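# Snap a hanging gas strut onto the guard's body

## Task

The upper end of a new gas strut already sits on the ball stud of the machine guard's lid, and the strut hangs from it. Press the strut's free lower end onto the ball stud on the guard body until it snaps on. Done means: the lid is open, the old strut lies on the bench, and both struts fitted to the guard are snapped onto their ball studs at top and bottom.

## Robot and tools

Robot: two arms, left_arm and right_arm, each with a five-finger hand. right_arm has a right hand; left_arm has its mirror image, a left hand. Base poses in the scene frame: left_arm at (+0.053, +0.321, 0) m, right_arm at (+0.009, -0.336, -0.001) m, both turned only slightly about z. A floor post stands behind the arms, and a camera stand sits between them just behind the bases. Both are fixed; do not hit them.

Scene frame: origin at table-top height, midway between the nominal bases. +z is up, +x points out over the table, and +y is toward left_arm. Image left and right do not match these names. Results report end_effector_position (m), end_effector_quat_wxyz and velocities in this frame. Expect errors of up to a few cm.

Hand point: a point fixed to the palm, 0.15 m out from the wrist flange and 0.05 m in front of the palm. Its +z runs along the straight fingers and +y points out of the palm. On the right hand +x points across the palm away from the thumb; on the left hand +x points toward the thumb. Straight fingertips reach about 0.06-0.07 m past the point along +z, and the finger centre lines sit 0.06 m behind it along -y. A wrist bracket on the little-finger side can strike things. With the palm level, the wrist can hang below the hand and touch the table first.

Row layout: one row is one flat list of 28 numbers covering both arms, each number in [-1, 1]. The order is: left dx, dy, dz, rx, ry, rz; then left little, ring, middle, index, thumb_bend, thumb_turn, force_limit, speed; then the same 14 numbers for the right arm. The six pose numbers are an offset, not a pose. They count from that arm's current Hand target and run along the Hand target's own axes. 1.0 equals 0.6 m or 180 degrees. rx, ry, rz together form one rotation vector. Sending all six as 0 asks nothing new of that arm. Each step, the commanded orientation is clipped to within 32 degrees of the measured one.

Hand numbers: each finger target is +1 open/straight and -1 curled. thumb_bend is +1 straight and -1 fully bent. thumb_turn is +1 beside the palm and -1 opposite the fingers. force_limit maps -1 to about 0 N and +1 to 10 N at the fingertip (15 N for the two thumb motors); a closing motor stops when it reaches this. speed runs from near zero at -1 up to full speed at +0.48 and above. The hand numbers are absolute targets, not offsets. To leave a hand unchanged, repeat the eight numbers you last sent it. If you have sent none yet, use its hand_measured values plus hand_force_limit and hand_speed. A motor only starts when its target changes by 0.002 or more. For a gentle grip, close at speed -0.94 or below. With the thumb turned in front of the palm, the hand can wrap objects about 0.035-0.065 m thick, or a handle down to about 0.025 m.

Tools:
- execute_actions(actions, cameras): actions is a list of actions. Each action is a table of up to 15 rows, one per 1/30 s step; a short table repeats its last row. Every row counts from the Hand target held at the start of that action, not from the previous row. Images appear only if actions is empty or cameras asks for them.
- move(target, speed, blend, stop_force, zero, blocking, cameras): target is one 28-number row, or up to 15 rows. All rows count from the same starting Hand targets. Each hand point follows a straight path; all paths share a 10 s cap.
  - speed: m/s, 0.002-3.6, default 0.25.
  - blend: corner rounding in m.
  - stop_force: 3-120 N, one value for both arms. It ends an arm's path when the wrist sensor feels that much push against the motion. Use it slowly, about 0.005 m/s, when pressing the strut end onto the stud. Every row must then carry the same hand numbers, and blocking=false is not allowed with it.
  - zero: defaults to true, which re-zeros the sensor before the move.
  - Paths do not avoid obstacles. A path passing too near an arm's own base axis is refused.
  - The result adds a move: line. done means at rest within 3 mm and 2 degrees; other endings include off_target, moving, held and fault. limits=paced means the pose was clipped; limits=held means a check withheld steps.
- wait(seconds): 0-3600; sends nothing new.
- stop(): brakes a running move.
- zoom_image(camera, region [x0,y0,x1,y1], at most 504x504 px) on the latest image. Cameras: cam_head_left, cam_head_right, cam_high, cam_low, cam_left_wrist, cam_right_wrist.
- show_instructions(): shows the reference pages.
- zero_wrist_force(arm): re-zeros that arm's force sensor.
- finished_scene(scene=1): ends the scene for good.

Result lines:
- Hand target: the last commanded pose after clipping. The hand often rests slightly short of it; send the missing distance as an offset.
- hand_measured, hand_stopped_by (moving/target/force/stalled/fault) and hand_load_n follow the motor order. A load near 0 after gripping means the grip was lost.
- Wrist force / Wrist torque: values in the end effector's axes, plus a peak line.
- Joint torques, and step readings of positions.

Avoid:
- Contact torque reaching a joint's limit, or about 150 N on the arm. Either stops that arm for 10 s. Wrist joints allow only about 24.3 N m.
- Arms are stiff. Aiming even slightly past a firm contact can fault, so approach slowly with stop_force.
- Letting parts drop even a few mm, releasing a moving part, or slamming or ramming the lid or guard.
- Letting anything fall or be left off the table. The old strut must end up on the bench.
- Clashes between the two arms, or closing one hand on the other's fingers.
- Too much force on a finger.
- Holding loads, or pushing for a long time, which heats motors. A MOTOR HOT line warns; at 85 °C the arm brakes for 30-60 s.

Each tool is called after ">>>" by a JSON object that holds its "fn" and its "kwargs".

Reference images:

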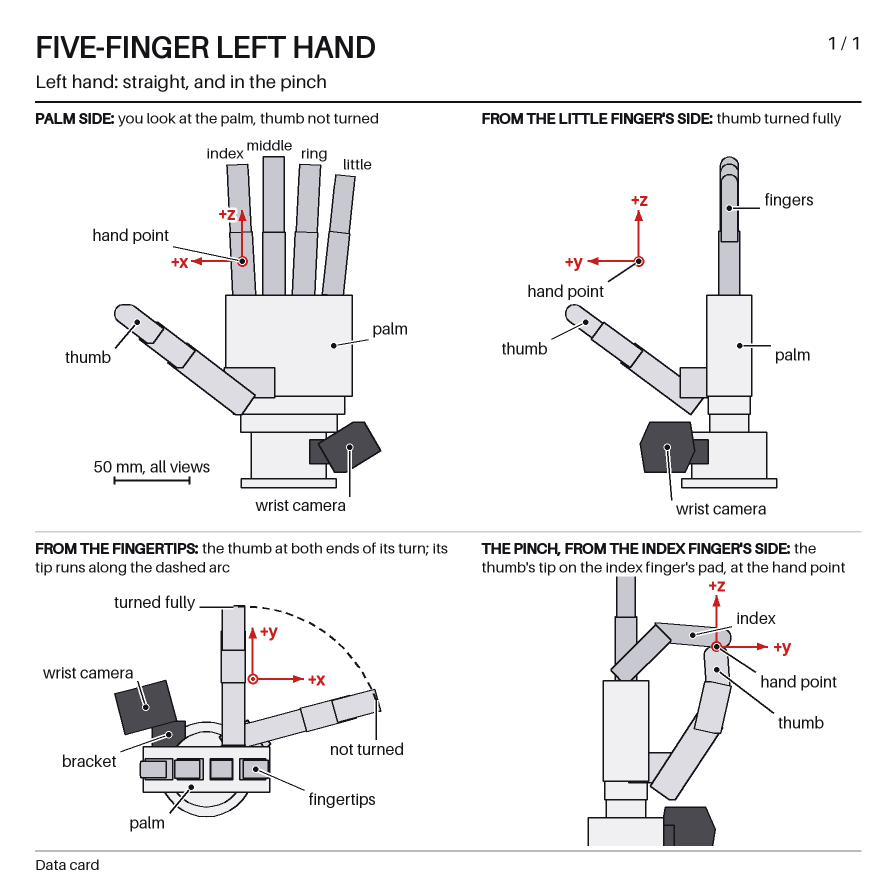

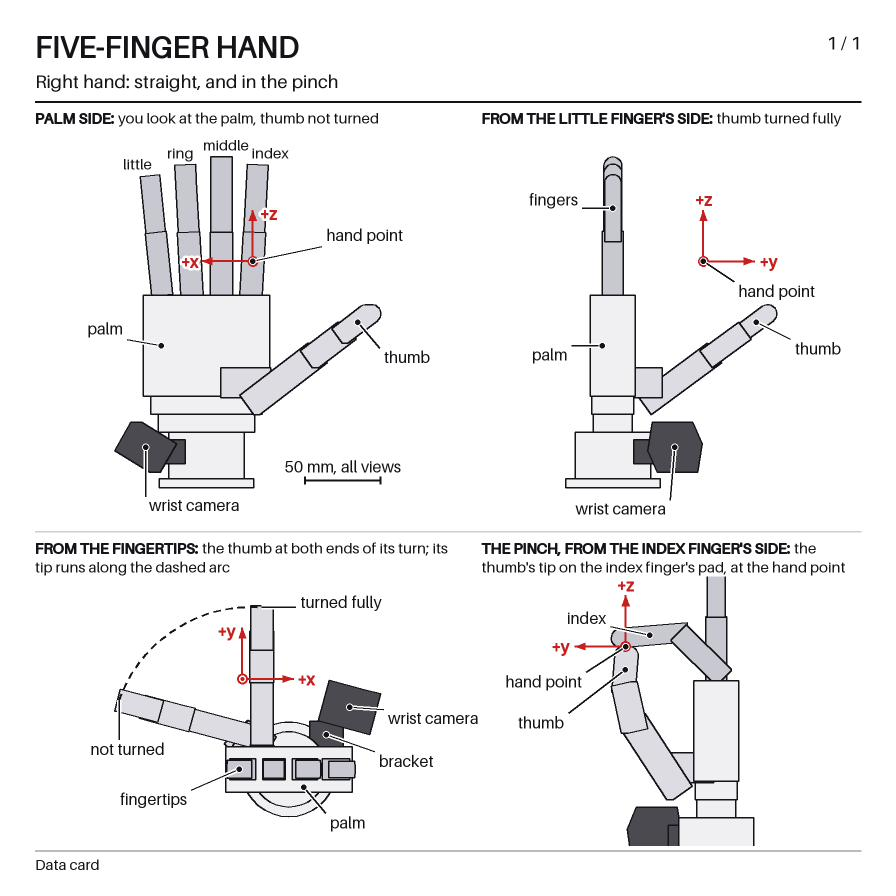

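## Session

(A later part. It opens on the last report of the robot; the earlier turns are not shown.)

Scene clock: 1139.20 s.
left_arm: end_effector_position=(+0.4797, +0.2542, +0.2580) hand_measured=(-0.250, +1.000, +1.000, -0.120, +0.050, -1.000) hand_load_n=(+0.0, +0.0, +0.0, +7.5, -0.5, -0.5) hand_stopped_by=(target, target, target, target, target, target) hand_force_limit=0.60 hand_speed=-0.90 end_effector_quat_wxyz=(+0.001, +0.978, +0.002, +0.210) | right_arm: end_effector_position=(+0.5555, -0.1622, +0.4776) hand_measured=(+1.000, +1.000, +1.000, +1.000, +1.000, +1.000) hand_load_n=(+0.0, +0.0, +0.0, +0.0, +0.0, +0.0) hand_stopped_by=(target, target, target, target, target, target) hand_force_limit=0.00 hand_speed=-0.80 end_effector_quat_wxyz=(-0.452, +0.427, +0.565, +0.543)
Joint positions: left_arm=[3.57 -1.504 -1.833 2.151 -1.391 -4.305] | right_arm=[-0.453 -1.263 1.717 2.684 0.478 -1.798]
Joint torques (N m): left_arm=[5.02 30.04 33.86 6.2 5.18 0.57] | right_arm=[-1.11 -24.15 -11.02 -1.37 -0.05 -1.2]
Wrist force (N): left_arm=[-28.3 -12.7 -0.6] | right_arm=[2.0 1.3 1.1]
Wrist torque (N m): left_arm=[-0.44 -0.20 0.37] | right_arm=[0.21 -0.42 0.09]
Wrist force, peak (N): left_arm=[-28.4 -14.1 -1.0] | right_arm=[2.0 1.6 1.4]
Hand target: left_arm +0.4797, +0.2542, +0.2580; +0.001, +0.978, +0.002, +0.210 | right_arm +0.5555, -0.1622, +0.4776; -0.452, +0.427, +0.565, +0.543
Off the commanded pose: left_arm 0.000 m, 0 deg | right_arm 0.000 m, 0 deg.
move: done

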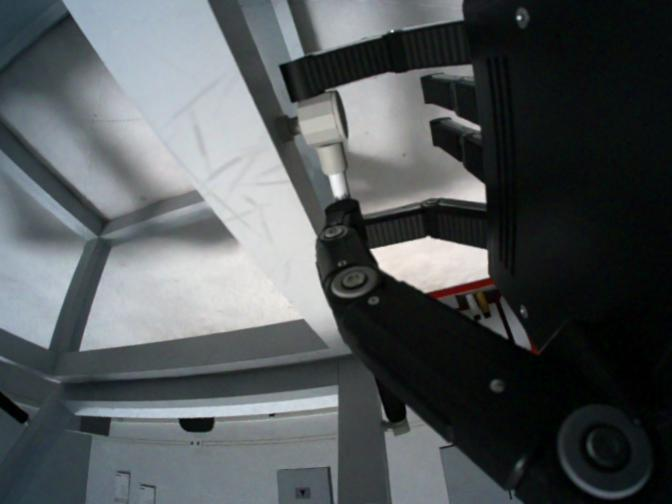

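>>> {"fn": "move", "kwargs": {"target": [0,-0.005,0,0,0,0,-0.25,1,1,-0.122,0.05,-1,0.6,-0.9,0,0,0,0,0,0,1,1,1,1,1,1,0,-0.8], "speed": 0.005, "stop_force": 30, "cameras": ["cam_left_wrist"]}}

>>> {"fn": "zoom_image", "kwargs": {"camera": "cam_left_wrist", "region": [265, 75, 365, 165]}}

>>> {"fn": "zoom_image", "kwargs": {"camera": "cam_left_wrist", "region": [340, 370, 440, 460]}}

Scene clock: 1144.67 s.
left_arm: end_effector_position=(+0.4797, +0.2572, +0.2580) hand_measured=(-0.250, +1.000, +1.000, -0.120, +0.050, -1.000) hand_load_n=(+0.0, +0.0, +0.5, +6.5, +0.0, +0.0) hand_stopped_by=(target, target, target, target, target, target) hand_force_limit=0.60 hand_speed=-0.90 end_effector_quat_wxyz=(+0.001, +0.978, +0.002, +0.210) | right_arm: end_effector_position=(+0.5555, -0.1622, +0.4776) hand_measured=(+1.000, +1.000, +1.000, +1.000, +1.000, +1.000) hand_load_n=(+0.0, +0.0, +0.0, +0.0, +0.0, +0.0) hand_stopped_by=(target, target, target, target, target, target) hand_force_limit=0.00 hand_speed=-0.80 end_effector_quat_wxyz=(-0.452, +0.427, +0.565, +0.543)
Joint positions: left_arm=[3.58 -1.504 -1.833 2.149 -1.387 -4.295] | right_arm=[-0.453 -1.263 1.717 2.684 0.478 -1.798]
Joint torques (N m): left_arm=[-7.54 8.61 20.16 1.44 2.84 -3.6] | right_arm=[-1.3 -24.21 -10.1 -1.42 0.15 -1.14]
Wrist force (N): left_arm=[-25.1 -0.9 -0.3] | right_arm=[1.9 1.6 1.2]
Wrist torque (N m): left_arm=[0.01 -0.23 -0.04] | right_arm=[0.24 -0.41 0.09]
Wrist force, peak (N): left_arm=[-31.6 0.4 0.8] | right_arm=[2.2 1.5 1.3]
Hand target: left_arm +0.4797, +0.2572, +0.2580; +0.001, +0.978, +0.002, +0.210 | right_arm +0.5555, -0.1622, +0.4776; -0.452, +0.427, +0.565, +0.543
Off the commanded pose: left_arm 0.000 m, 0 deg | right_arm 0.000 m, 0 deg.
move: done

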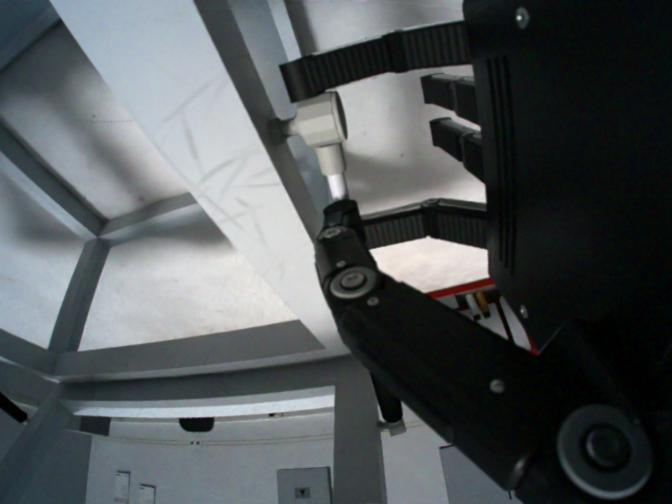

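Scaled by 5.040 from the camera's image (finer frame: 960x720).

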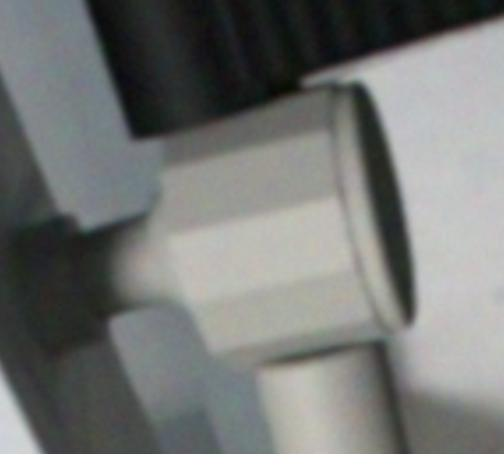

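Scaled by 5.040 from the camera's image (finer frame: 960x720).

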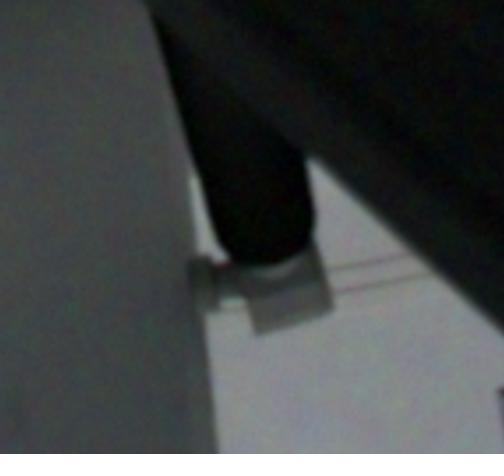

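>>> {"fn": "move", "kwargs": {"target": [0,0,0.0013,0,0,0,-0.25,1,1,-0.3,0.05,-1,0.7,-0.9,0,0,0,0,0,0,1,1,1,1,1,1,0,-0.8], "speed": 0.005}}

>>> {"fn": "move", "kwargs": {"target": [0,0.0065,0,0,0,0,-0.25,1,1,-0.3,0.05,-1,0.7,-0.9,0,0,0,0,0,0,1,1,1,1,1,1,0,-0.8], "speed": 0.005, "stop_force": 18, "cameras": ["cam_left_wrist"]}}

>>> {"fn": "zoom_image", "kwargs": {"camera": "cam_left_wrist", "region": [265, 75, 365, 165]}}

Scene clock: 1162.40 s.
left_arm: end_effector_position=(+0.4800, +0.2572, +0.2572) hand_measured=(-0.250, +1.000, +1.000, -0.128, +0.050, -1.000) hand_load_n=(+0.0, +0.0, +0.0, +7.0, +0.0, +0.0) hand_stopped_by=(target, target, target, force, target, target) hand_force_limit=0.70 hand_speed=-0.90 end_effector_quat_wxyz=(+0.001, +0.978, +0.002, +0.210) | right_arm: end_effector_position=(+0.5555, -0.1622, +0.4776) hand_measured=(+1.000, +1.000, +1.000, +1.000, +1.000, +1.000) hand_load_n=(+0.0, +0.0, +0.0, +0.0, +0.0, +0.0) hand_stopped_by=(target, target, target, target, target, target) hand_force_limit=0.00 hand_speed=-0.80 end_effector_quat_wxyz=(-0.452, +0.427, +0.565, +0.543)
Joint positions: left_arm=[3.58 -1.505 -1.834 2.152 -1.388 -4.296] | right_arm=[-0.453 -1.263 1.717 2.684 0.478 -1.798]
Joint torques (N m): left_arm=[-3.26 8.7 22.32 7.89 0.05 -3.3] | right_arm=[-1.88 -24.21 -10.35 -1.4 0.16 -1.01]
Wrist force (N): left_arm=[-26.7 1.2 -8.7] | right_arm=[2.0 1.4 1.3]
Wrist torque (N m): left_arm=[0.22 -0.29 -0.14] | right_arm=[0.22 -0.43 0.09]
Wrist force, peak (N): left_arm=[-27.0 1.4 -9.2] | right_arm=[1.8 1.8 1.5]
Hand target: left_arm +0.4800, +0.2572, +0.2573; +0.001, +0.978, +0.002, +0.210 | right_arm +0.5555, -0.1622, +0.4776; -0.452, +0.427, +0.565, +0.543
Off the commanded pose: left_arm 0.000 m, 0 deg | right_arm 0.000 m, 0 deg.
move: done

Scene clock: 1163.73 s.
left_arm: end_effector_position=(+0.4801, +0.2544, +0.2572) hand_measured=(-0.250, +1.000, +1.000, -0.128, +0.050, -1.000) hand_load_n=(+0.0, +0.0, +0.0, +8.5, -2.5, -1.0) hand_stopped_by=(target, target, target, force, target, target) hand_force_limit=0.70 hand_speed=-0.90 end_effector_quat_wxyz=(+0.001, +0.978, +0.002, +0.210) | right_arm: end_effector_position=(+0.5555, -0.1622, +0.4776) hand_measured=(+1.000, +1.000, +1.000, +1.000, +1.000, +1.000) hand_load_n=(+0.0, +0.0, +0.0, +0.0, +0.0, +0.0) hand_stopped_by=(target, target, target, target, target, target) hand_force_limit=0.00 hand_speed=-0.80 end_effector_quat_wxyz=(-0.452, +0.427, +0.565, +0.543)
Joint positions: left_arm=[3.57 -1.505 -1.833 2.153 -1.392 -4.305] | right_arm=[-0.453 -1.263 1.717 2.684 0.478 -1.798]
Joint torques (N m): left_arm=[5.31 20.01 24.37 3.62 7.09 0.56] | right_arm=[-1.82 -24.19 -10.21 -1.32 0.22 -1.11]
Wrist force (N): left_arm=[-32.0 -10.2 -9.2] | right_arm=[2.0 1.5 1.2]
Wrist torque (N m): left_arm=[-0.15 -0.42 0.15] | right_arm=[0.23 -0.42 0.09]
Wrist force, peak (N): left_arm=[-30.2 -19.3 -11.1] | right_arm=[2.0 1.7 1.4]
Hand target: left_arm +0.4800, +0.2544, +0.2572; +0.001, +0.978, +0.002, +0.210 (not the last commanded pose) | right_arm +0.5555, -0.1622, +0.4776; -0.452, +0.427, +0.565, +0.543
Off the commanded pose: left_arm 0.001 m, 0 deg | right_arm 0.000 m, 0 deg.
move: contact (left_arm)

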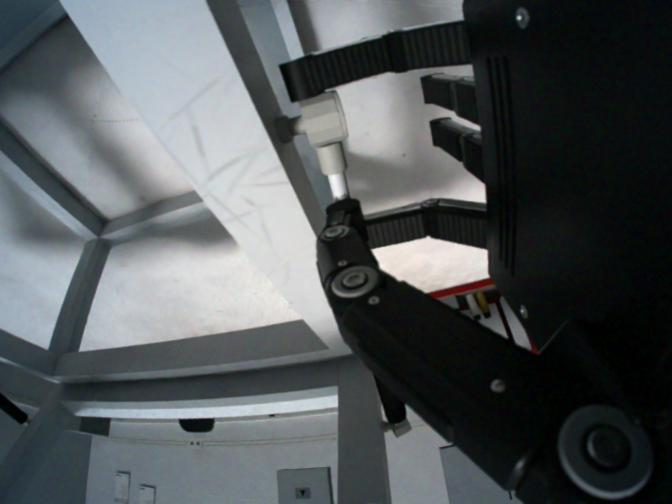

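Scaled by 5.040 from the camera's image (finer frame: 960x720).

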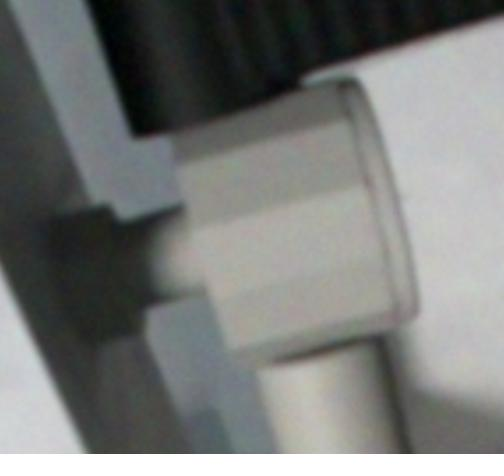

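>>> {"fn": "move", "kwargs": {"target": [0,0,0,0,0,0,-0.25,1,1,-0.09,0.05,-1,0.7,-0.9,0,0,0,0,0,0,1,1,1,1,1,1,0,-0.8], "speed": 0.005, "cameras": ["cam_left_wrist"]}}

>>> {"fn": "zoom_image", "kwargs": {"camera": "cam_left_wrist", "region": [265, 75, 365, 165]}}

>>> {"fn": "move", "kwargs": {"target": [-0.005,0,0,0,0,0,-0.25,1,1,-0.09,0.05,-1,0.7,-0.9,0,0,0,0,0,0,1,1,1,1,1,1,0,-0.8], "speed": 0.005, "cameras": ["cam_left_wrist"]}}

>>> {"fn": "zoom_image", "kwargs": {"camera": "cam_left_wrist", "region": [265, 75, 365, 165]}}

Scene clock: 1170.47 s.
left_arm: end_effector_position=(+0.4800, +0.2544, +0.2572) hand_measured=(-0.250, +1.000, +1.000, -0.090, +0.050, -1.000) hand_load_n=(+0.0, +0.0, +0.0, +0.0, -3.0, -0.5) hand_stopped_by=(target, target, target, target, target, target) hand_force_limit=0.70 hand_speed=-0.90 end_effector_quat_wxyz=(+0.001, +0.978, +0.002, +0.210) | right_arm: end_effector_position=(+0.5555, -0.1622, +0.4776) hand_measured=(+1.000, +1.000, +1.000, +1.000, +1.000, +1.000) hand_load_n=(+0.0, +0.0, +0.0, +0.0, +0.5, +0.0) hand_stopped_by=(target, target, target, target, target, target) hand_force_limit=0.00 hand_speed=-0.80 end_effector_quat_wxyz=(-0.452, +0.427, +0.565, +0.543)
Joint positions: left_arm=[3.57 -1.505 -1.834 2.153 -1.392 -4.305] | right_arm=[-0.453 -1.263 1.717 2.684 0.478 -1.798]
Joint torques (N m): left_arm=[5.34 4.2 20.92 3.79 5.91 0.44] | right_arm=[-2.66 -24.33 -10.04 -1.36 0.29 -0.96]
Wrist force (N): left_arm=[-30.0 -11.0 -15.7] | right_arm=[1.8 1.6 1.2]
Wrist torque (N m): left_arm=[-0.08 -0.48 0.31] | right_arm=[0.24 -0.38 0.08]
Wrist force, peak (N): left_arm=[-30.1 -11.1 -16.2] | right_arm=[2.1 1.7 1.2]
Hand target: left_arm +0.4800, +0.2544, +0.2572; +0.001, +0.978, +0.002, +0.210 | right_arm +0.5555, -0.1622, +0.4776; -0.452, +0.427, +0.565, +0.543
Off the commanded pose: left_arm 0.000 m, 0 deg | right_arm 0.000 m, 0 deg.
move: done

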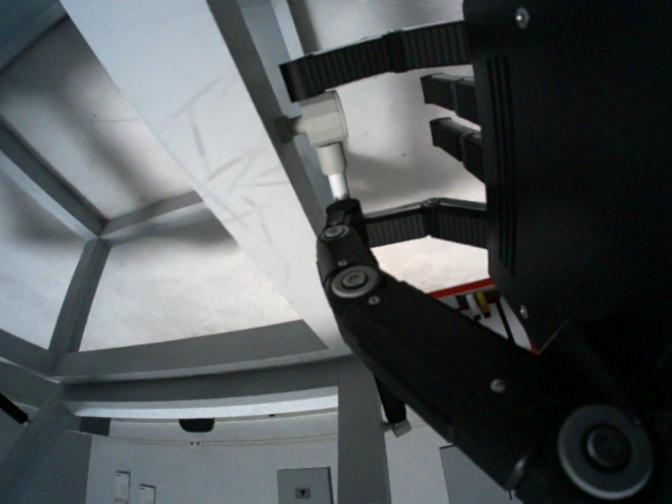

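Scaled by 5.040 from the camera's image (finer frame: 960x720).

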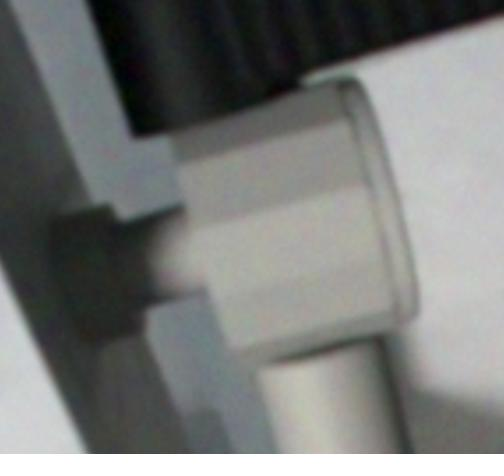

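Scene clock: 1171.30 s.
left_arm: end_effector_position=(+0.4773, +0.2544, +0.2559) hand_measured=(-0.250, +1.000, +1.000, -0.090, +0.050, -1.000) hand_load_n=(+0.0, +0.0, +0.0, +0.0, +0.0, +0.0) hand_stopped_by=(target, target, target, target, target, target) hand_force_limit=0.70 hand_speed=-0.90 end_effector_quat_wxyz=(+0.001, +0.978, +0.002, +0.210) | right_arm: end_effector_position=(+0.5555, -0.1622, +0.4776) hand_measured=(+1.000, +1.000, +1.000, +1.000, +1.000, +1.000) hand_load_n=(+0.0, +0.0, +0.0, +0.0, +0.0, +0.0) hand_stopped_by=(target, target, target, target, target, target) hand_force_limit=0.00 hand_speed=-0.80 end_effector_quat_wxyz=(-0.452, +0.427, +0.565, +0.543)
Joint positions: left_arm=[3.574 -1.499 -1.843 2.155 -1.39 -4.301] | right_arm=[-0.453 -1.263 1.717 2.684 0.478 -1.798]
Joint torques (N m): left_arm=[3.43 22.67 17.93 0.82 2.45 2.09] | right_arm=[-2.88 -24.16 -9.9 -1.35 0.35 -0.94]
Wrist force (N): left_arm=[0.4 0.1 0.8] | right_arm=[2.1 1.3 1.1]
Wrist torque (N m): left_arm=[-0.03 -0.04 -0.07] | right_arm=[0.21 -0.43 0.09]
Wrist force, peak (N): left_arm=[-30.3 -10.8 -16.0] | right_arm=[2.1 1.6 1.3]
Hand target: left_arm +0.4773, +0.2544, +0.2560; +0.001, +0.978, +0.002, +0.210 | right_arm +0.5555, -0.1622, +0.4776; -0.452, +0.427, +0.565, +0.543
Off the commanded pose: left_arm 0.000 m, 0 deg | right_arm 0.000 m, 0 deg.
move: done

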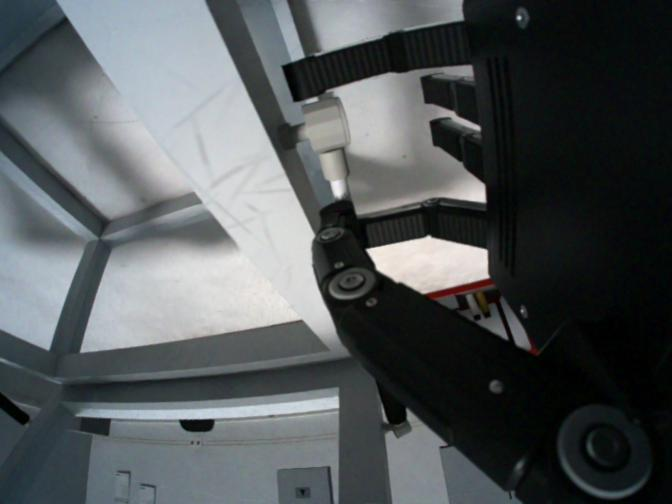

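Scaled by 5.040 from the camera's image (finer frame: 960x720).

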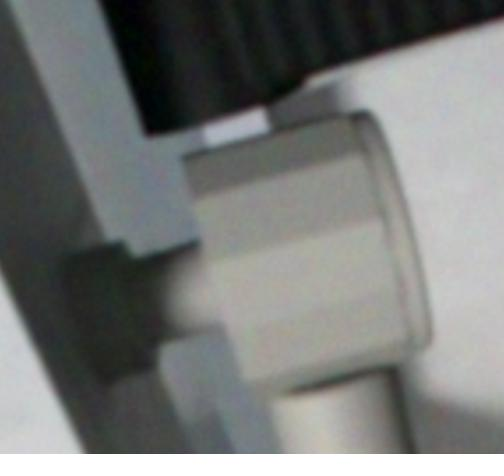

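>>> {"fn": "move", "kwargs": {"target": [0,0,0,0,0,0,1,1,1,0.0,0.05,-1,0.7,-0.6,0,0,0,0,0,0,1,1,1,1,1,1,0,-0.8], "speed": 0.02}}

>>> {"fn": "move", "kwargs": {"target": [0,-0.05,0,0,0,0,1,1,1,0.0,0.05,-1,0.7,-0.6,0,0,0,0,0,0,1,1,1,1,1,1,0,-0.8], "speed": 0.03, "stop_force": 5, "cameras": ["cam_left_wrist"]}}

Scene clock: 1174.70 s.
left_arm: end_effector_position=(+0.4773, +0.2544, +0.2560) hand_measured=(+1.000, +1.000, +1.000, +0.000, +0.050, -1.000) hand_load_n=(+0.0, +0.0, +0.0, +0.0, +0.0, +0.0) hand_stopped_by=(target, target, target, target, target, target) hand_force_limit=0.70 hand_speed=-0.60 end_effector_quat_wxyz=(+0.001, +0.978, +0.002, +0.210) | right_arm: end_effector_position=(+0.5555, -0.1622, +0.4776) hand_measured=(+1.000, +1.000, +1.000, +1.000, +1.000, +1.000) hand_load_n=(+0.0, +0.0, +0.0, +0.0, +0.0, +0.0) hand_stopped_by=(target, target, target, target, target, target) hand_force_limit=0.00 hand_speed=-0.80 end_effector_quat_wxyz=(-0.452, +0.427, +0.565, +0.543)
Joint positions: left_arm=[3.574 -1.499 -1.843 2.155 -1.39 -4.301] | right_arm=[-0.453 -1.263 1.717 2.684 0.478 -1.798]
Joint torques (N m): left_arm=[-7.84 3.99 23.4 -3.74 -0.82 -2] | right_arm=[-3.28 -24.61 -10.07 -1.4 0.43 -0.81]
Wrist force (N): left_arm=[0.5 0.4 0.7] | right_arm=[2.0 1.6 1.3]
Wrist torque (N m): left_arm=[0.01 -0.05 -0.07] | right_arm=[0.24 -0.42 0.09]
Wrist force, peak (N): left_arm=[0.7 0.1 1.0] | right_arm=[2.1 1.5 1.5]
Hand target: left_arm +0.4773, +0.2544, +0.2560; +0.001, +0.978, +0.002, +0.210 | right_arm +0.5555, -0.1622, +0.4776; -0.452, +0.427, +0.565, +0.543
Off the commanded pose: left_arm 0.000 m, 0 deg | right_arm 0.000 m, 0 deg.
move: done

Scene clock: 1176.47 s.
left_arm: end_effector_position=(+0.4772, +0.2844, +0.2559) hand_measured=(+1.000, +1.000, +1.000, +0.000, +0.050, -1.000) hand_load_n=(+0.0, +0.0, +0.0, +0.0, -0.5, +0.0) hand_stopped_by=(target, target, target, target, target, target) hand_force_limit=0.70 hand_speed=-0.60 end_effector_quat_wxyz=(+0.001, +0.978, +0.002, +0.210) | right_arm: end_effector_position=(+0.5555, -0.1622, +0.4776) hand_measured=(+1.000, +1.000, +1.000, +1.000, +1.000, +1.000) hand_load_n=(+0.0, +0.0, +0.0, -0.5, +0.0, +0.0) hand_stopped_by=(target, target, target, target, target, target) hand_force_limit=0.00 hand_speed=-0.80 end_effector_quat_wxyz=(-0.452, +0.427, +0.565, +0.543)
Joint positions: left_arm=[3.675 -1.504 -1.843 2.141 -1.353 -4.205] | right_arm=[-0.453 -1.263 1.717 2.684 0.478 -1.798]
Joint torques (N m): left_arm=[-8.61 20.43 22.68 0.6 -2.06 -2.24] | right_arm=[-2.94 -24.32 -10.05 -1.29 0.44 -0.9]
Wrist force (N): left_arm=[0.3 -0.3 0.9] | right_arm=[2.1 1.5 1.2]
Wrist torque (N m): left_arm=[-0.11 -0.04 0.00] | right_arm=[0.23 -0.44 0.10]
Wrist force, peak (N): left_arm=[0.6 0.6 0.9] | right_arm=[2.2 1.4 1.5]
Hand target: left_arm +0.4772, +0.2844, +0.2559; +0.001, +0.978, +0.002, +0.210 | right_arm +0.5555, -0.1622, +0.4776; -0.452, +0.427, +0.565, +0.543
Off the commanded pose: left_arm 0.000 m, 0 deg | right_arm 0.000 m, 0 deg.
move: done

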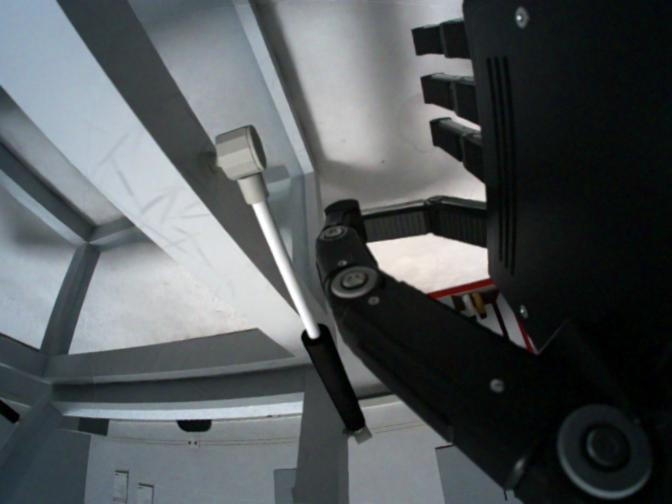

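>>> {"fn": "move", "kwargs": {"target": [0,-0.0767,0,0,0,0,1,1,1,0.0,0.05,-1,0.7,-0.6,0,0,0,0,0,0,1,1,1,1,1,1,0,-0.8], "speed": 0.06}}

>>> {"fn": "move", "kwargs": {"target": [-0.0782,0,0.0083,0,0,0,1,1,1,1,1,1,0.0,0.2,0,0,0,0,0,0,1,1,1,1,1,1,0,-0.8], "speed": 0.05, "cameras": ["cam_left_wrist","cam_head_left"]}}

Scene clock: 1186.00 s.
left_arm: end_effector_position=(+0.4771, +0.3304, +0.2558) hand_measured=(+1.000, +1.000, +1.000, +0.000, +0.050, -1.000) hand_load_n=(+0.0, +0.0, +0.0, +0.0, +0.0, +0.0) hand_stopped_by=(target, target, target, target, target, target) hand_force_limit=0.70 hand_speed=-0.60 end_effector_quat_wxyz=(+0.001, +0.978, +0.002, +0.210) | right_arm: end_effector_position=(+0.5555, -0.1622, +0.4776) hand_measured=(+1.000, +1.000, +1.000, +1.000, +1.000, +1.000) hand_load_n=(+0.0, +0.0, +0.0, +0.0, +0.0, +0.0) hand_stopped_by=(target, target, target, target, target, target) hand_force_limit=0.00 hand_speed=-0.80 end_effector_quat_wxyz=(-0.452, +0.427, +0.565, +0.543)
Joint positions: left_arm=[3.816 -1.527 -1.83 2.118 -1.305 -4.069] | right_arm=[-0.453 -1.263 1.717 2.684 0.478 -1.798]
Joint torques (N m): left_arm=[-8.26 27.99 10.78 -0.27 -2.02 -2.3] | right_arm=[-3.93 -24.34 -10.24 -1.42 0.52 -0.86]
Wrist force (N): left_arm=[0.4 -0.2 0.8] | right_arm=[1.9 1.3 1.1]
Wrist torque (N m): left_arm=[-0.10 -0.03 0.03] | right_arm=[0.21 -0.41 0.08]
Wrist force, peak (N): left_arm=[0.6 -0.7 1.0] | right_arm=[2.1 1.7 1.2]
Hand target: left_arm +0.4771, +0.3304, +0.2558; +0.001, +0.978, +0.002, +0.210 | right_arm +0.5555, -0.1622, +0.4776; -0.452, +0.427, +0.565, +0.543
Off the commanded pose: left_arm 0.000 m, 0 deg | right_arm 0.000 m, 0 deg.
move: done

Scene clock: 1187.27 s.
left_arm: end_effector_position=(+0.4364, +0.3302, +0.2320) hand_measured=(+1.000, +1.000, +1.000, +1.000, +1.000, +1.000) hand_load_n=(+0.0, +0.0, +0.0, +0.0, +0.0, +0.0) hand_stopped_by=(target, target, target, target, target, target) hand_force_limit=0.00 hand_speed=0.20 end_effector_quat_wxyz=(+0.001, +0.978, +0.002, +0.210) | right_arm: end_effector_position=(+0.5555, -0.1622, +0.4776) hand_measured=(+1.000, +1.000, +1.000, +1.000, +1.000, +1.000) hand_load_n=(+0.0, +0.0, +0.0, +0.0, +0.0, -0.5) hand_stopped_by=(target, target, target, target, target, target) hand_force_limit=0.00 hand_speed=-0.80 end_effector_quat_wxyz=(-0.452, +0.427, +0.565, +0.543)
Joint positions: left_arm=[3.928 -1.436 -1.981 2.149 -1.27 -3.959] | right_arm=[-0.453 -1.263 1.717 2.684 0.478 -1.798]
Joint torques (N m): left_arm=[-8.14 0.59 22.42 -3.5 -1.18 -2.2] | right_arm=[-3.7 -24.83 -10.36 -1.37 0.68 -0.78]
Wrist force (N): left_arm=[0.3 -0.1 0.9] | right_arm=[1.9 1.3 1.3]
Wrist torque (N m): left_arm=[-0.11 -0.03 0.03] | right_arm=[0.19 -0.41 0.07]
Wrist force, peak (N): left_arm=[0.6 -0.2 1.2] | right_arm=[2.0 1.4 1.6]
Hand target: left_arm +0.4363, +0.3302, +0.2320; +0.001, +0.978, +0.002, +0.210 | right_arm +0.5555, -0.1622, +0.4776; -0.452, +0.427, +0.565, +0.543
Off the commanded pose: left_arm 0.000 m, 0 deg | right_arm 0.000 m, 0 deg.
move: done
Images, in order (width x height): cam_head_left 672x504, cam_left_wrist 672x504.

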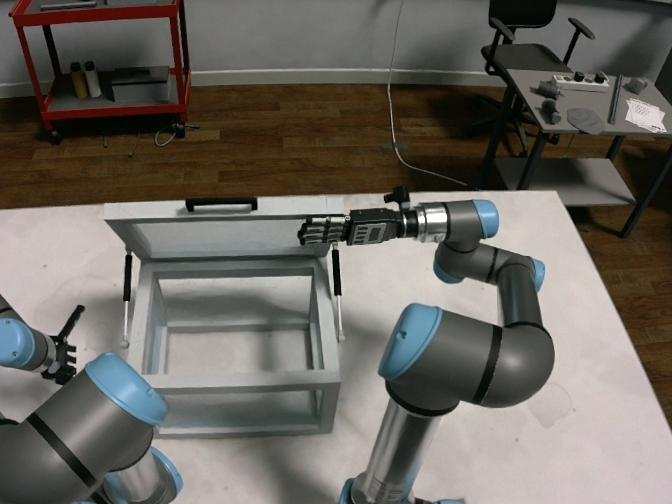

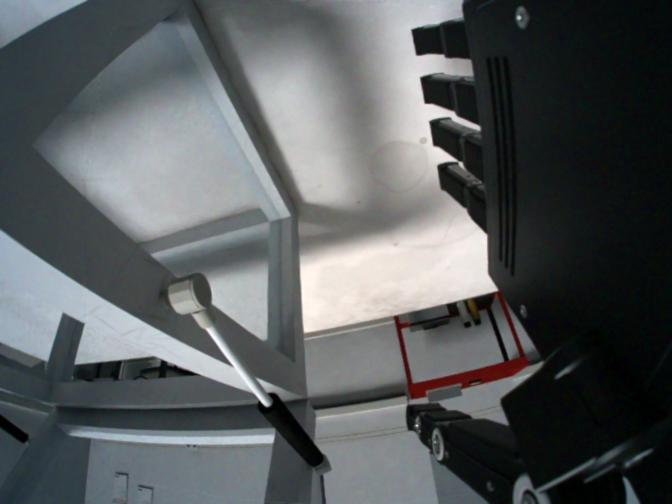

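>>> {"fn": "move", "kwargs": {"target": [0,0.1733,0,0,0,0,1,1,1,1,1,1,0.0,0.2,0,0,0,0,0,0,1,1,1,1,1,1,0,-0.8], "speed": 0.05, "stop_force": 8, "cameras": ["cam_left_wrist","cam_head_left","cam_low"]}}

>>> {"fn": "zoom_image", "kwargs": {"camera": "cam_head_left", "region": [70, 280, 170, 380]}}

Scene clock: 1193.23 s.
left_arm: end_effector_position=(+0.4366, +0.2262, +0.2323) hand_measured=(+1.000, +1.000, +1.000, +1.000, +1.000, +1.000) hand_load_n=(+0.0, +0.0, +0.0, +0.0, +0.0, +0.0) hand_stopped_by=(target, target, target, target, target, target) hand_force_limit=0.00 hand_speed=0.20 end_effector_quat_wxyz=(+0.001, +0.978, +0.002, +0.210) | right_arm: end_effector_position=(+0.5555, -0.1622, +0.4776) hand_measured=(+1.000, +1.000, +1.000, +1.000, +1.000, +1.000) hand_load_n=(+0.0, +0.0, +0.0, +0.0, +0.0, +0.0) hand_stopped_by=(target, target, target, target, target, target) hand_force_limit=0.00 hand_speed=-0.80 end_effector_quat_wxyz=(-0.452, +0.427, +0.565, +0.543)
Joint positions: left_arm=[3.539 -1.404 -1.986 2.209 -1.403 -4.335] | right_arm=[-0.453 -1.263 1.717 2.684 0.478 -1.798]
Joint torques (N m): left_arm=[2.46 20.76 9.97 -4.38 2.42 0.51] | right_arm=[-4.34 -24.18 -10.15 -1.43 0.72 -0.71]
Wrist force (N): left_arm=[0.3 -0.1 1.0] | right_arm=[1.9 1.6 1.1]
Wrist torque (N m): left_arm=[-0.07 -0.06 -0.06] | right_arm=[0.25 -0.40 0.08]
Wrist force, peak (N): left_arm=[0.3 0.1 1.4] | right_arm=[2.1 1.4 1.5]
Hand target: left_arm +0.4366, +0.2262, +0.2323; +0.001, +0.978, +0.002, +0.210 | right_arm +0.5555, -0.1622, +0.4776; -0.452, +0.427, +0.565, +0.543
Off the commanded pose: left_arm 0.000 m, 0 deg | right_arm 0.000 m, 0 deg.
move: done
Images, in order (width x height): cam_head_left 672x504, cam_low 672x504, cam_left_wrist 672x504.

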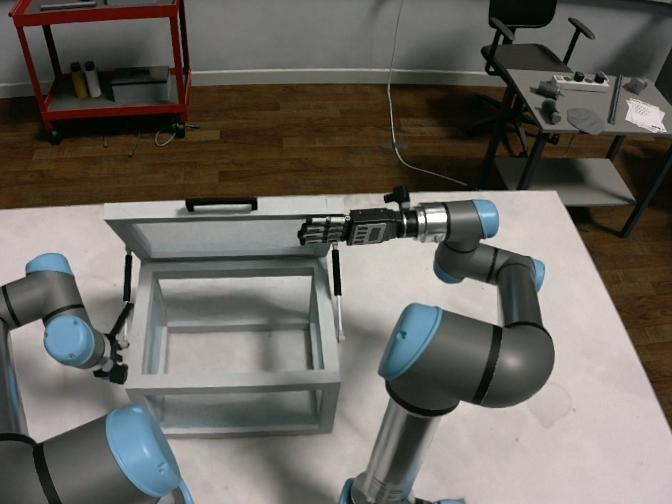

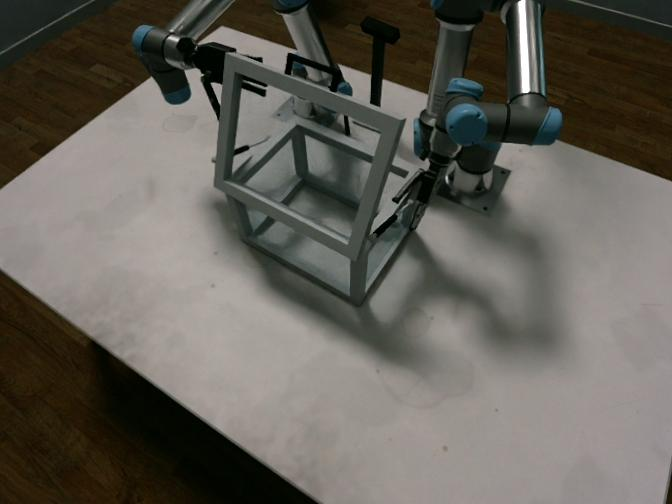

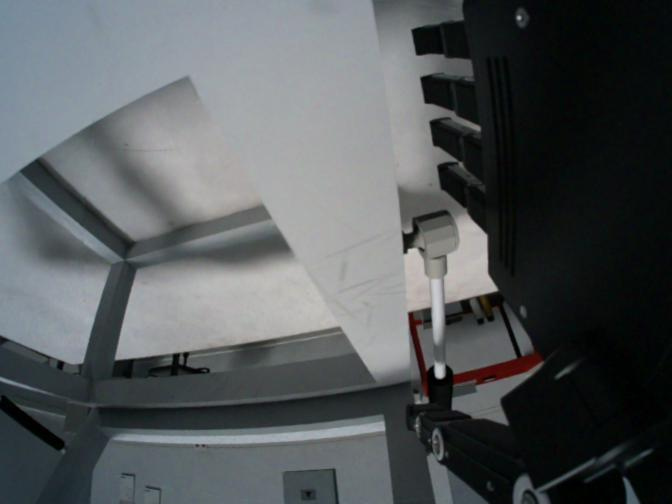

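Scaled by 5.040.

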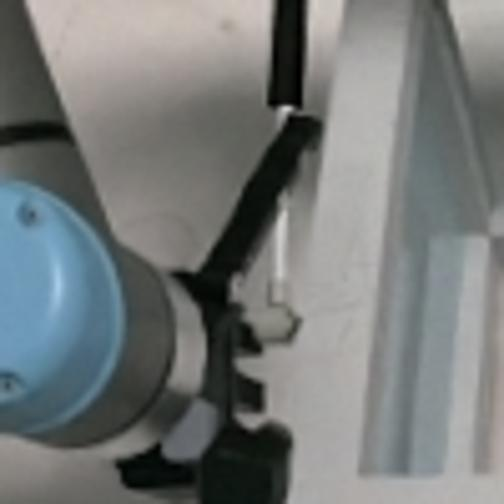

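>>> {"fn": "move", "kwargs": {"target": [-0.005,0.008,-0.0067,0,0,0,1,1,1,1,1,1,0.0,0.2,0,0,0,0,0,0,1,1,1,1,1,1,0,-0.8], "speed": 0.02, "stop_force": 8}}

>>> {"fn": "move", "kwargs": {"target": [0,0.0233,0,0,0,0,1,1,1,1,1,1,0.0,0.2,0,0,0,0,0,0,1,1,1,1,1,1,0,-0.8], "speed": 0.006, "stop_force": 15, "cameras": ["cam_left_wrist","cam_head_left"]}}

>>> {"fn": "zoom_image", "kwargs": {"camera": "cam_left_wrist", "region": [380, 140, 520, 280]}}

Scene clock: 1197.97 s.
left_arm: end_effector_position=(+0.4323, +0.2214, +0.2347) hand_measured=(+1.000, +1.000, +1.000, +1.000, +1.000, +1.000) hand_load_n=(+0.0, +0.0, +0.0, +0.0, +0.0, +0.0) hand_stopped_by=(target, target, target, target, target, target) hand_force_limit=0.00 hand_speed=0.20 end_effector_quat_wxyz=(+0.001, +0.978, +0.002, +0.210) | right_arm: end_effector_position=(+0.5555, -0.1622, +0.4776) hand_measured=(+1.000, +1.000, +1.000, +1.000, +1.000, +1.000) hand_load_n=(+0.0, +0.0, +0.0, +0.0, +0.0, +0.0) hand_stopped_by=(target, target, target, target, target, target) hand_force_limit=0.00 hand_speed=-0.80 end_effector_quat_wxyz=(-0.452, +0.427, +0.565, +0.543)
Joint positions: left_arm=[3.526 -1.391 -1.989 2.201 -1.408 -4.346] | right_arm=[-0.453 -1.263 1.717 2.684 0.478 -1.798]
Joint torques (N m): left_arm=[7.34 -0.56 21.63 1.2 2.41 2.18] | right_arm=[-4.57 -24.55 -10.27 -1.32 0.94 -0.63]
Wrist force (N): left_arm=[0.6 -0.2 1.4] | right_arm=[1.8 1.6 1.3]
Wrist torque (N m): left_arm=[-0.10 -0.09 0.05] | right_arm=[0.23 -0.40 0.08]
Wrist force, peak (N): left_arm=[0.6 -0.2 1.4] | right_arm=[2.0 1.5 1.6]
Hand target: left_arm +0.4323, +0.2214, +0.2347; +0.001, +0.978, +0.002, +0.210 | right_arm +0.5555, -0.1622, +0.4776; -0.452, +0.427, +0.565, +0.543
Off the commanded pose: left_arm 0.000 m, 0 deg | right_arm 0.000 m, 0 deg.
move: done

Scene clock: 1200.53 s.
left_arm: end_effector_position=(+0.4323, +0.2124, +0.2348) hand_measured=(+1.000, +1.000, +1.000, +1.000, +1.000, +1.000) hand_load_n=(+0.0, +0.0, +0.0, +0.0, -0.5, +0.0) hand_stopped_by=(target, target, target, target, target, target) hand_force_limit=0.00 hand_speed=0.20 end_effector_quat_wxyz=(+0.001, +0.978, +0.002, +0.210) | right_arm: end_effector_position=(+0.5555, -0.1622, +0.4776) hand_measured=(+1.000, +1.000, +1.000, +1.000, +1.000, +1.000) hand_load_n=(+0.0, +0.0, +0.0, +0.0, +0.0, +0.0) hand_stopped_by=(target, target, target, target, target, target) hand_force_limit=0.00 hand_speed=-0.80 end_effector_quat_wxyz=(-0.452, +0.427, +0.565, +0.543)
Joint positions: left_arm=[3.487 -1.395 -1.984 2.206 -1.423 -4.383] | right_arm=[-0.453 -1.263 1.717 2.684 0.478 -1.798]
Joint torques (N m): left_arm=[4.04 21.4 8.18 -4.53 4.38 2.8] | right_arm=[-5.69 -24.57 -10.08 -1.31 0.94 -0.52]
Wrist force (N): left_arm=[-0.9 -11.7 -3.9] | right_arm=[1.9 1.5 1.3]
Wrist torque (N m): left_arm=[-0.25 -0.12 -0.06] | right_arm=[0.22 -0.42 0.08]
Wrist force, peak (N): left_arm=[0.0 -20.0 -5.8] | right_arm=[2.1 1.7 1.3]
Hand target: left_arm +0.4323, +0.2124, +0.2348; +0.001, +0.978, +0.002, +0.210 (not the last commanded pose) | right_arm +0.5555, -0.1622, +0.4776; -0.452, +0.427, +0.565, +0.543
Off the commanded pose: left_arm 0.005 m, 0 deg | right_arm 0.000 m, 0 deg.
move: contact (left_arm)
Images, in order (width x height): cam_head_left 672x504, cam_left_wrist 672x504.

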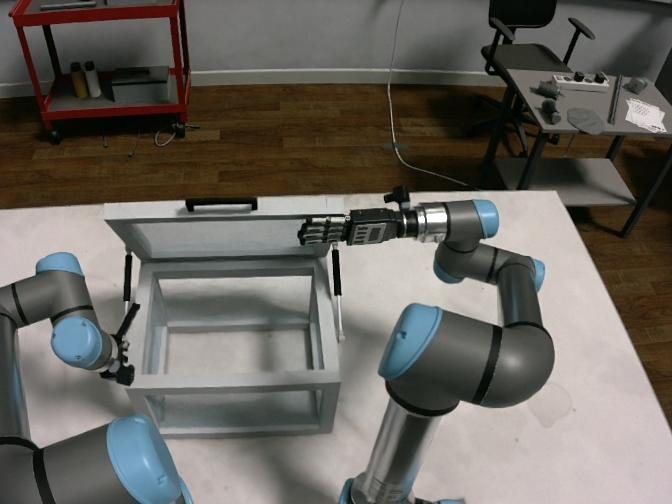

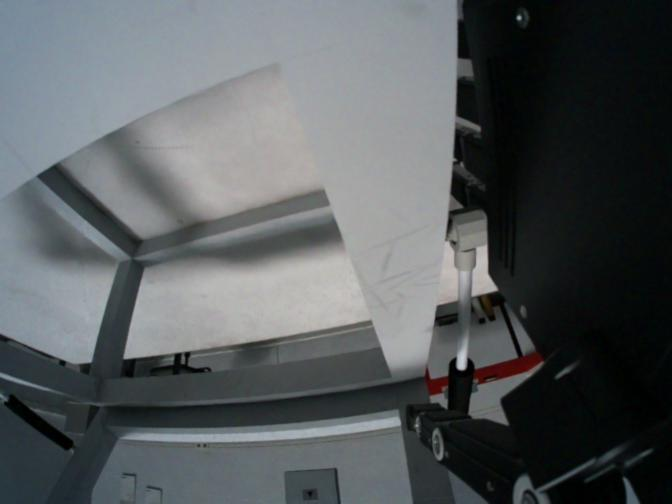

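Scaled by 3.600 from the camera's image (finer frame: 960x720).

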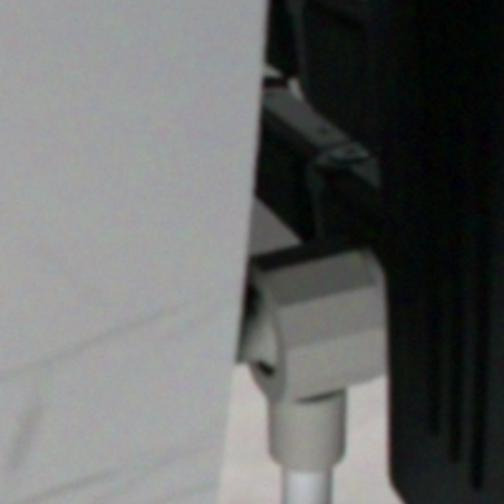

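>>> {"fn": "move", "kwargs": {"target": [0,0.01,0,0,0,0,1,1,1,1,1,1,0.0,0.2,0,0,0,0,0,0,1,1,1,1,1,1,0,-0.8], "speed": 0.004, "stop_force": 25, "cameras": ["cam_left_wrist"]}}

>>> {"fn": "zoom_image", "kwargs": {"camera": "cam_left_wrist", "region": [380, 140, 520, 280]}}

Scene clock: 1204.50 s.
left_arm: end_effector_position=(+0.4323, +0.2116, +0.2348) hand_measured=(+1.000, +1.000, +1.000, +1.000, +1.000, +1.000) hand_load_n=(+0.0, +0.0, +0.0, +0.5, -0.5, -0.5) hand_stopped_by=(target, target, target, target, target, target) hand_force_limit=0.00 hand_speed=0.20 end_effector_quat_wxyz=(+0.001, +0.978, +0.002, +0.210) | right_arm: end_effector_position=(+0.5555, -0.1622, +0.4776) hand_measured=(+1.000, +1.000, +1.000, +1.000, +1.000, +1.000) hand_load_n=(+0.0, +0.0, +0.0, +0.0, +0.0, +0.0) hand_stopped_by=(target, target, target, target, target, target) hand_force_limit=0.00 hand_speed=-0.80 end_effector_quat_wxyz=(-0.452, +0.427, +0.565, +0.543)
Joint positions: left_arm=[3.484 -1.395 -1.984 2.207 -1.425 -4.386] | right_arm=[-0.453 -1.263 1.717 2.684 0.478 -1.798]
Joint torques (N m): left_arm=[-2.5 21.1 5.83 -6.06 8.59 3.42] | right_arm=[-4.97 -24.19 -10.35 -1.34 1.04 -0.55]
Wrist force (N): left_arm=[-0.2 -33.9 -7.7] | right_arm=[2.0 1.4 1.3]
Wrist torque (N m): left_arm=[-0.66 -0.17 0.07] | right_arm=[0.21 -0.43 0.09]
Wrist force, peak (N): left_arm=[0.4 -39.9 -9.1] | right_arm=[2.1 1.6 1.5]
Hand target: left_arm +0.4323, +0.2116, +0.2348; +0.001, +0.978, +0.002, +0.210 (not the last commanded pose) | right_arm +0.5555, -0.1622, +0.4776; -0.452, +0.427, +0.565, +0.543
Off the commanded pose: left_arm 0.005 m, 0 deg | right_arm 0.000 m, 0 deg.
move: contact (left_arm)

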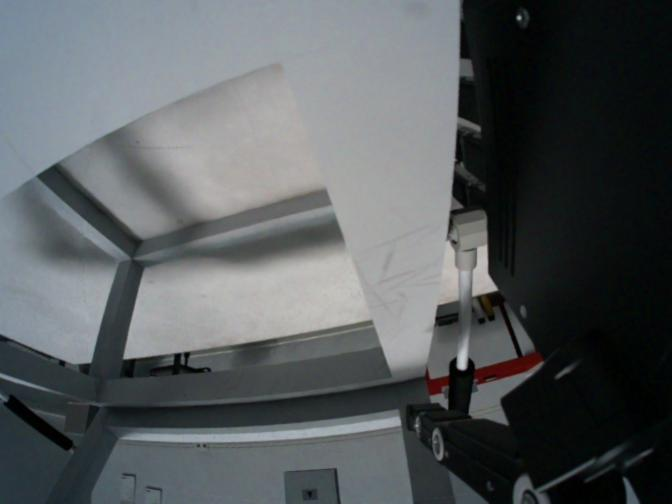

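Scaled by 3.600 from the camera's image (finer frame: 960x720).

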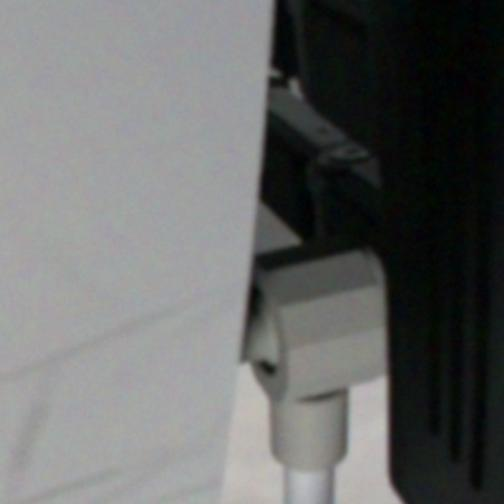

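>>> {"fn": "move", "kwargs": {"target": [0,-0.09,0,0,0,0,1,1,1,1,1,1,0.0,0.2,0,0,0,0,0,0,1,1,1,1,1,1,0,-0.8], "speed": 0.04, "cameras": ["cam_left_wrist"]}}

>>> {"fn": "zoom_image", "kwargs": {"camera": "cam_left_wrist", "region": [200, 180, 320, 300]}}

Scene clock: 1210.20 s.
left_arm: end_effector_position=(+0.4320, +0.2656, +0.2347) hand_measured=(+1.000, +1.000, +1.000, +1.000, +1.000, +1.000) hand_load_n=(+0.0, +0.0, +0.0, +0.0, +0.0, +0.0) hand_stopped_by=(target, target, target, target, target, target) hand_force_limit=0.00 hand_speed=0.20 end_effector_quat_wxyz=(+0.001, +0.978, +0.002, +0.210) | right_arm: end_effector_position=(+0.5555, -0.1622, +0.4776) hand_measured=(+1.000, +1.000, +1.000, +1.000, +1.000, +1.000) hand_load_n=(-0.5, +0.0, +0.0, +0.0, +0.0, +0.0) hand_stopped_by=(target, target, target, target, target, target) hand_force_limit=0.00 hand_speed=-0.80 end_effector_quat_wxyz=(-0.452, +0.427, +0.565, +0.543)
Joint positions: left_arm=[3.711 -1.387 -2.001 2.175 -1.34 -4.171] | right_arm=[-0.453 -1.263 1.717 2.684 0.478 -1.798]
Joint torques (N m): left_arm=[-8.32 -0.08 10.9 -1 -1.94 -2.35] | right_arm=[-5.29 -24.35 -9.95 -1.35 1.13 -0.34]
Wrist force (N): left_arm=[0.2 0.2 1.2] | right_arm=[1.9 1.5 1.2]
Wrist torque (N m): left_arm=[-0.04 -0.04 0.02] | right_arm=[0.24 -0.41 0.09]
Wrist force, peak (N): left_arm=[-0.4 -34.3 -7.3] | right_arm=[2.1 1.6 1.4]
Hand target: left_arm +0.4321, +0.2656, +0.2347; +0.001, +0.978, +0.002, +0.210 | right_arm +0.5555, -0.1622, +0.4776; -0.452, +0.427, +0.565, +0.543
Off the commanded pose: left_arm 0.000 m, 0 deg | right_arm 0.000 m, 0 deg.
move: done

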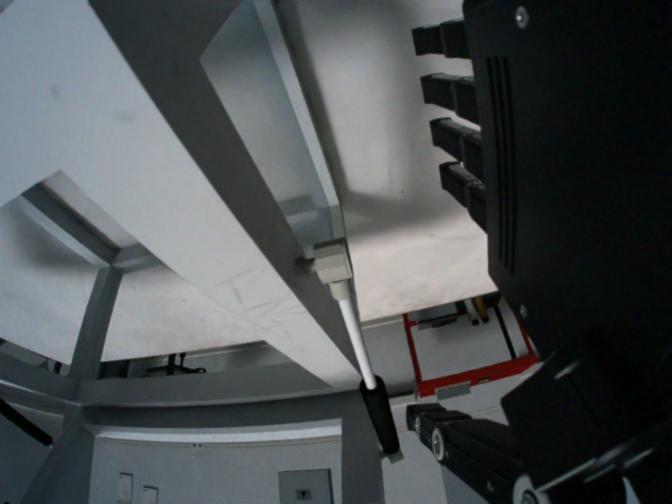

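Scaled by 4.200 from the camera's image (finer frame: 960x720).

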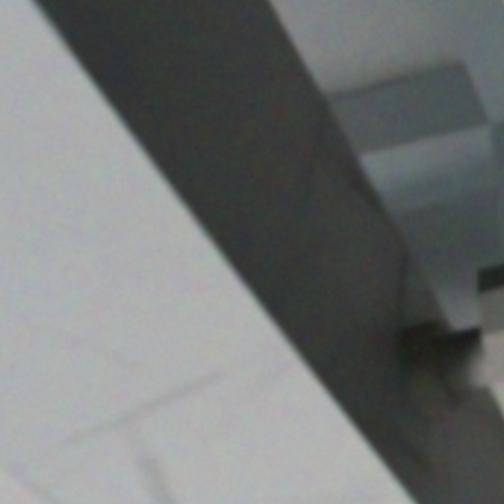

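>>> {"fn": "zoom_image", "kwargs": {"camera": "cam_left_wrist", "region": [275, 215, 375, 315]}}

>>> {"fn": "zoom_image", "kwargs": {"camera": "cam_left_wrist", "region": [350, 410, 450, 490]}}

Scaled by 5.040 from the camera's image (finer frame: 960x720).

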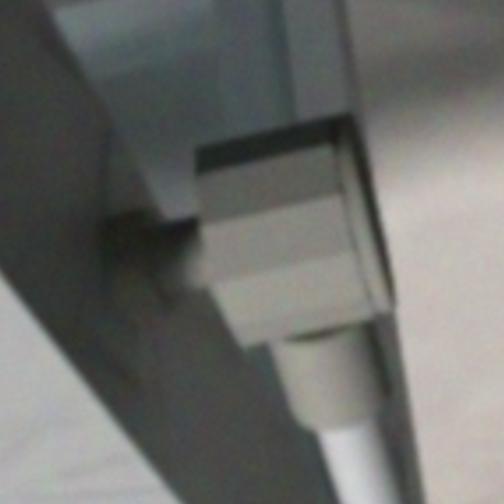

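Scaled by 5.040 from the camera's image (finer frame: 960x720).

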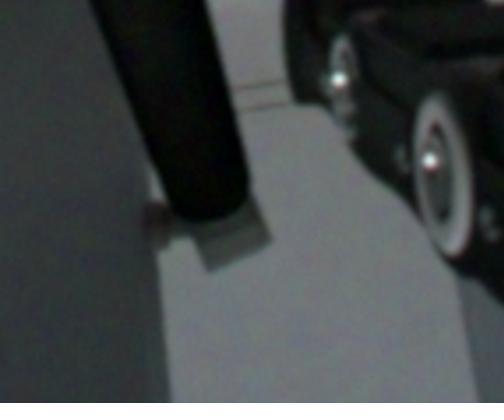

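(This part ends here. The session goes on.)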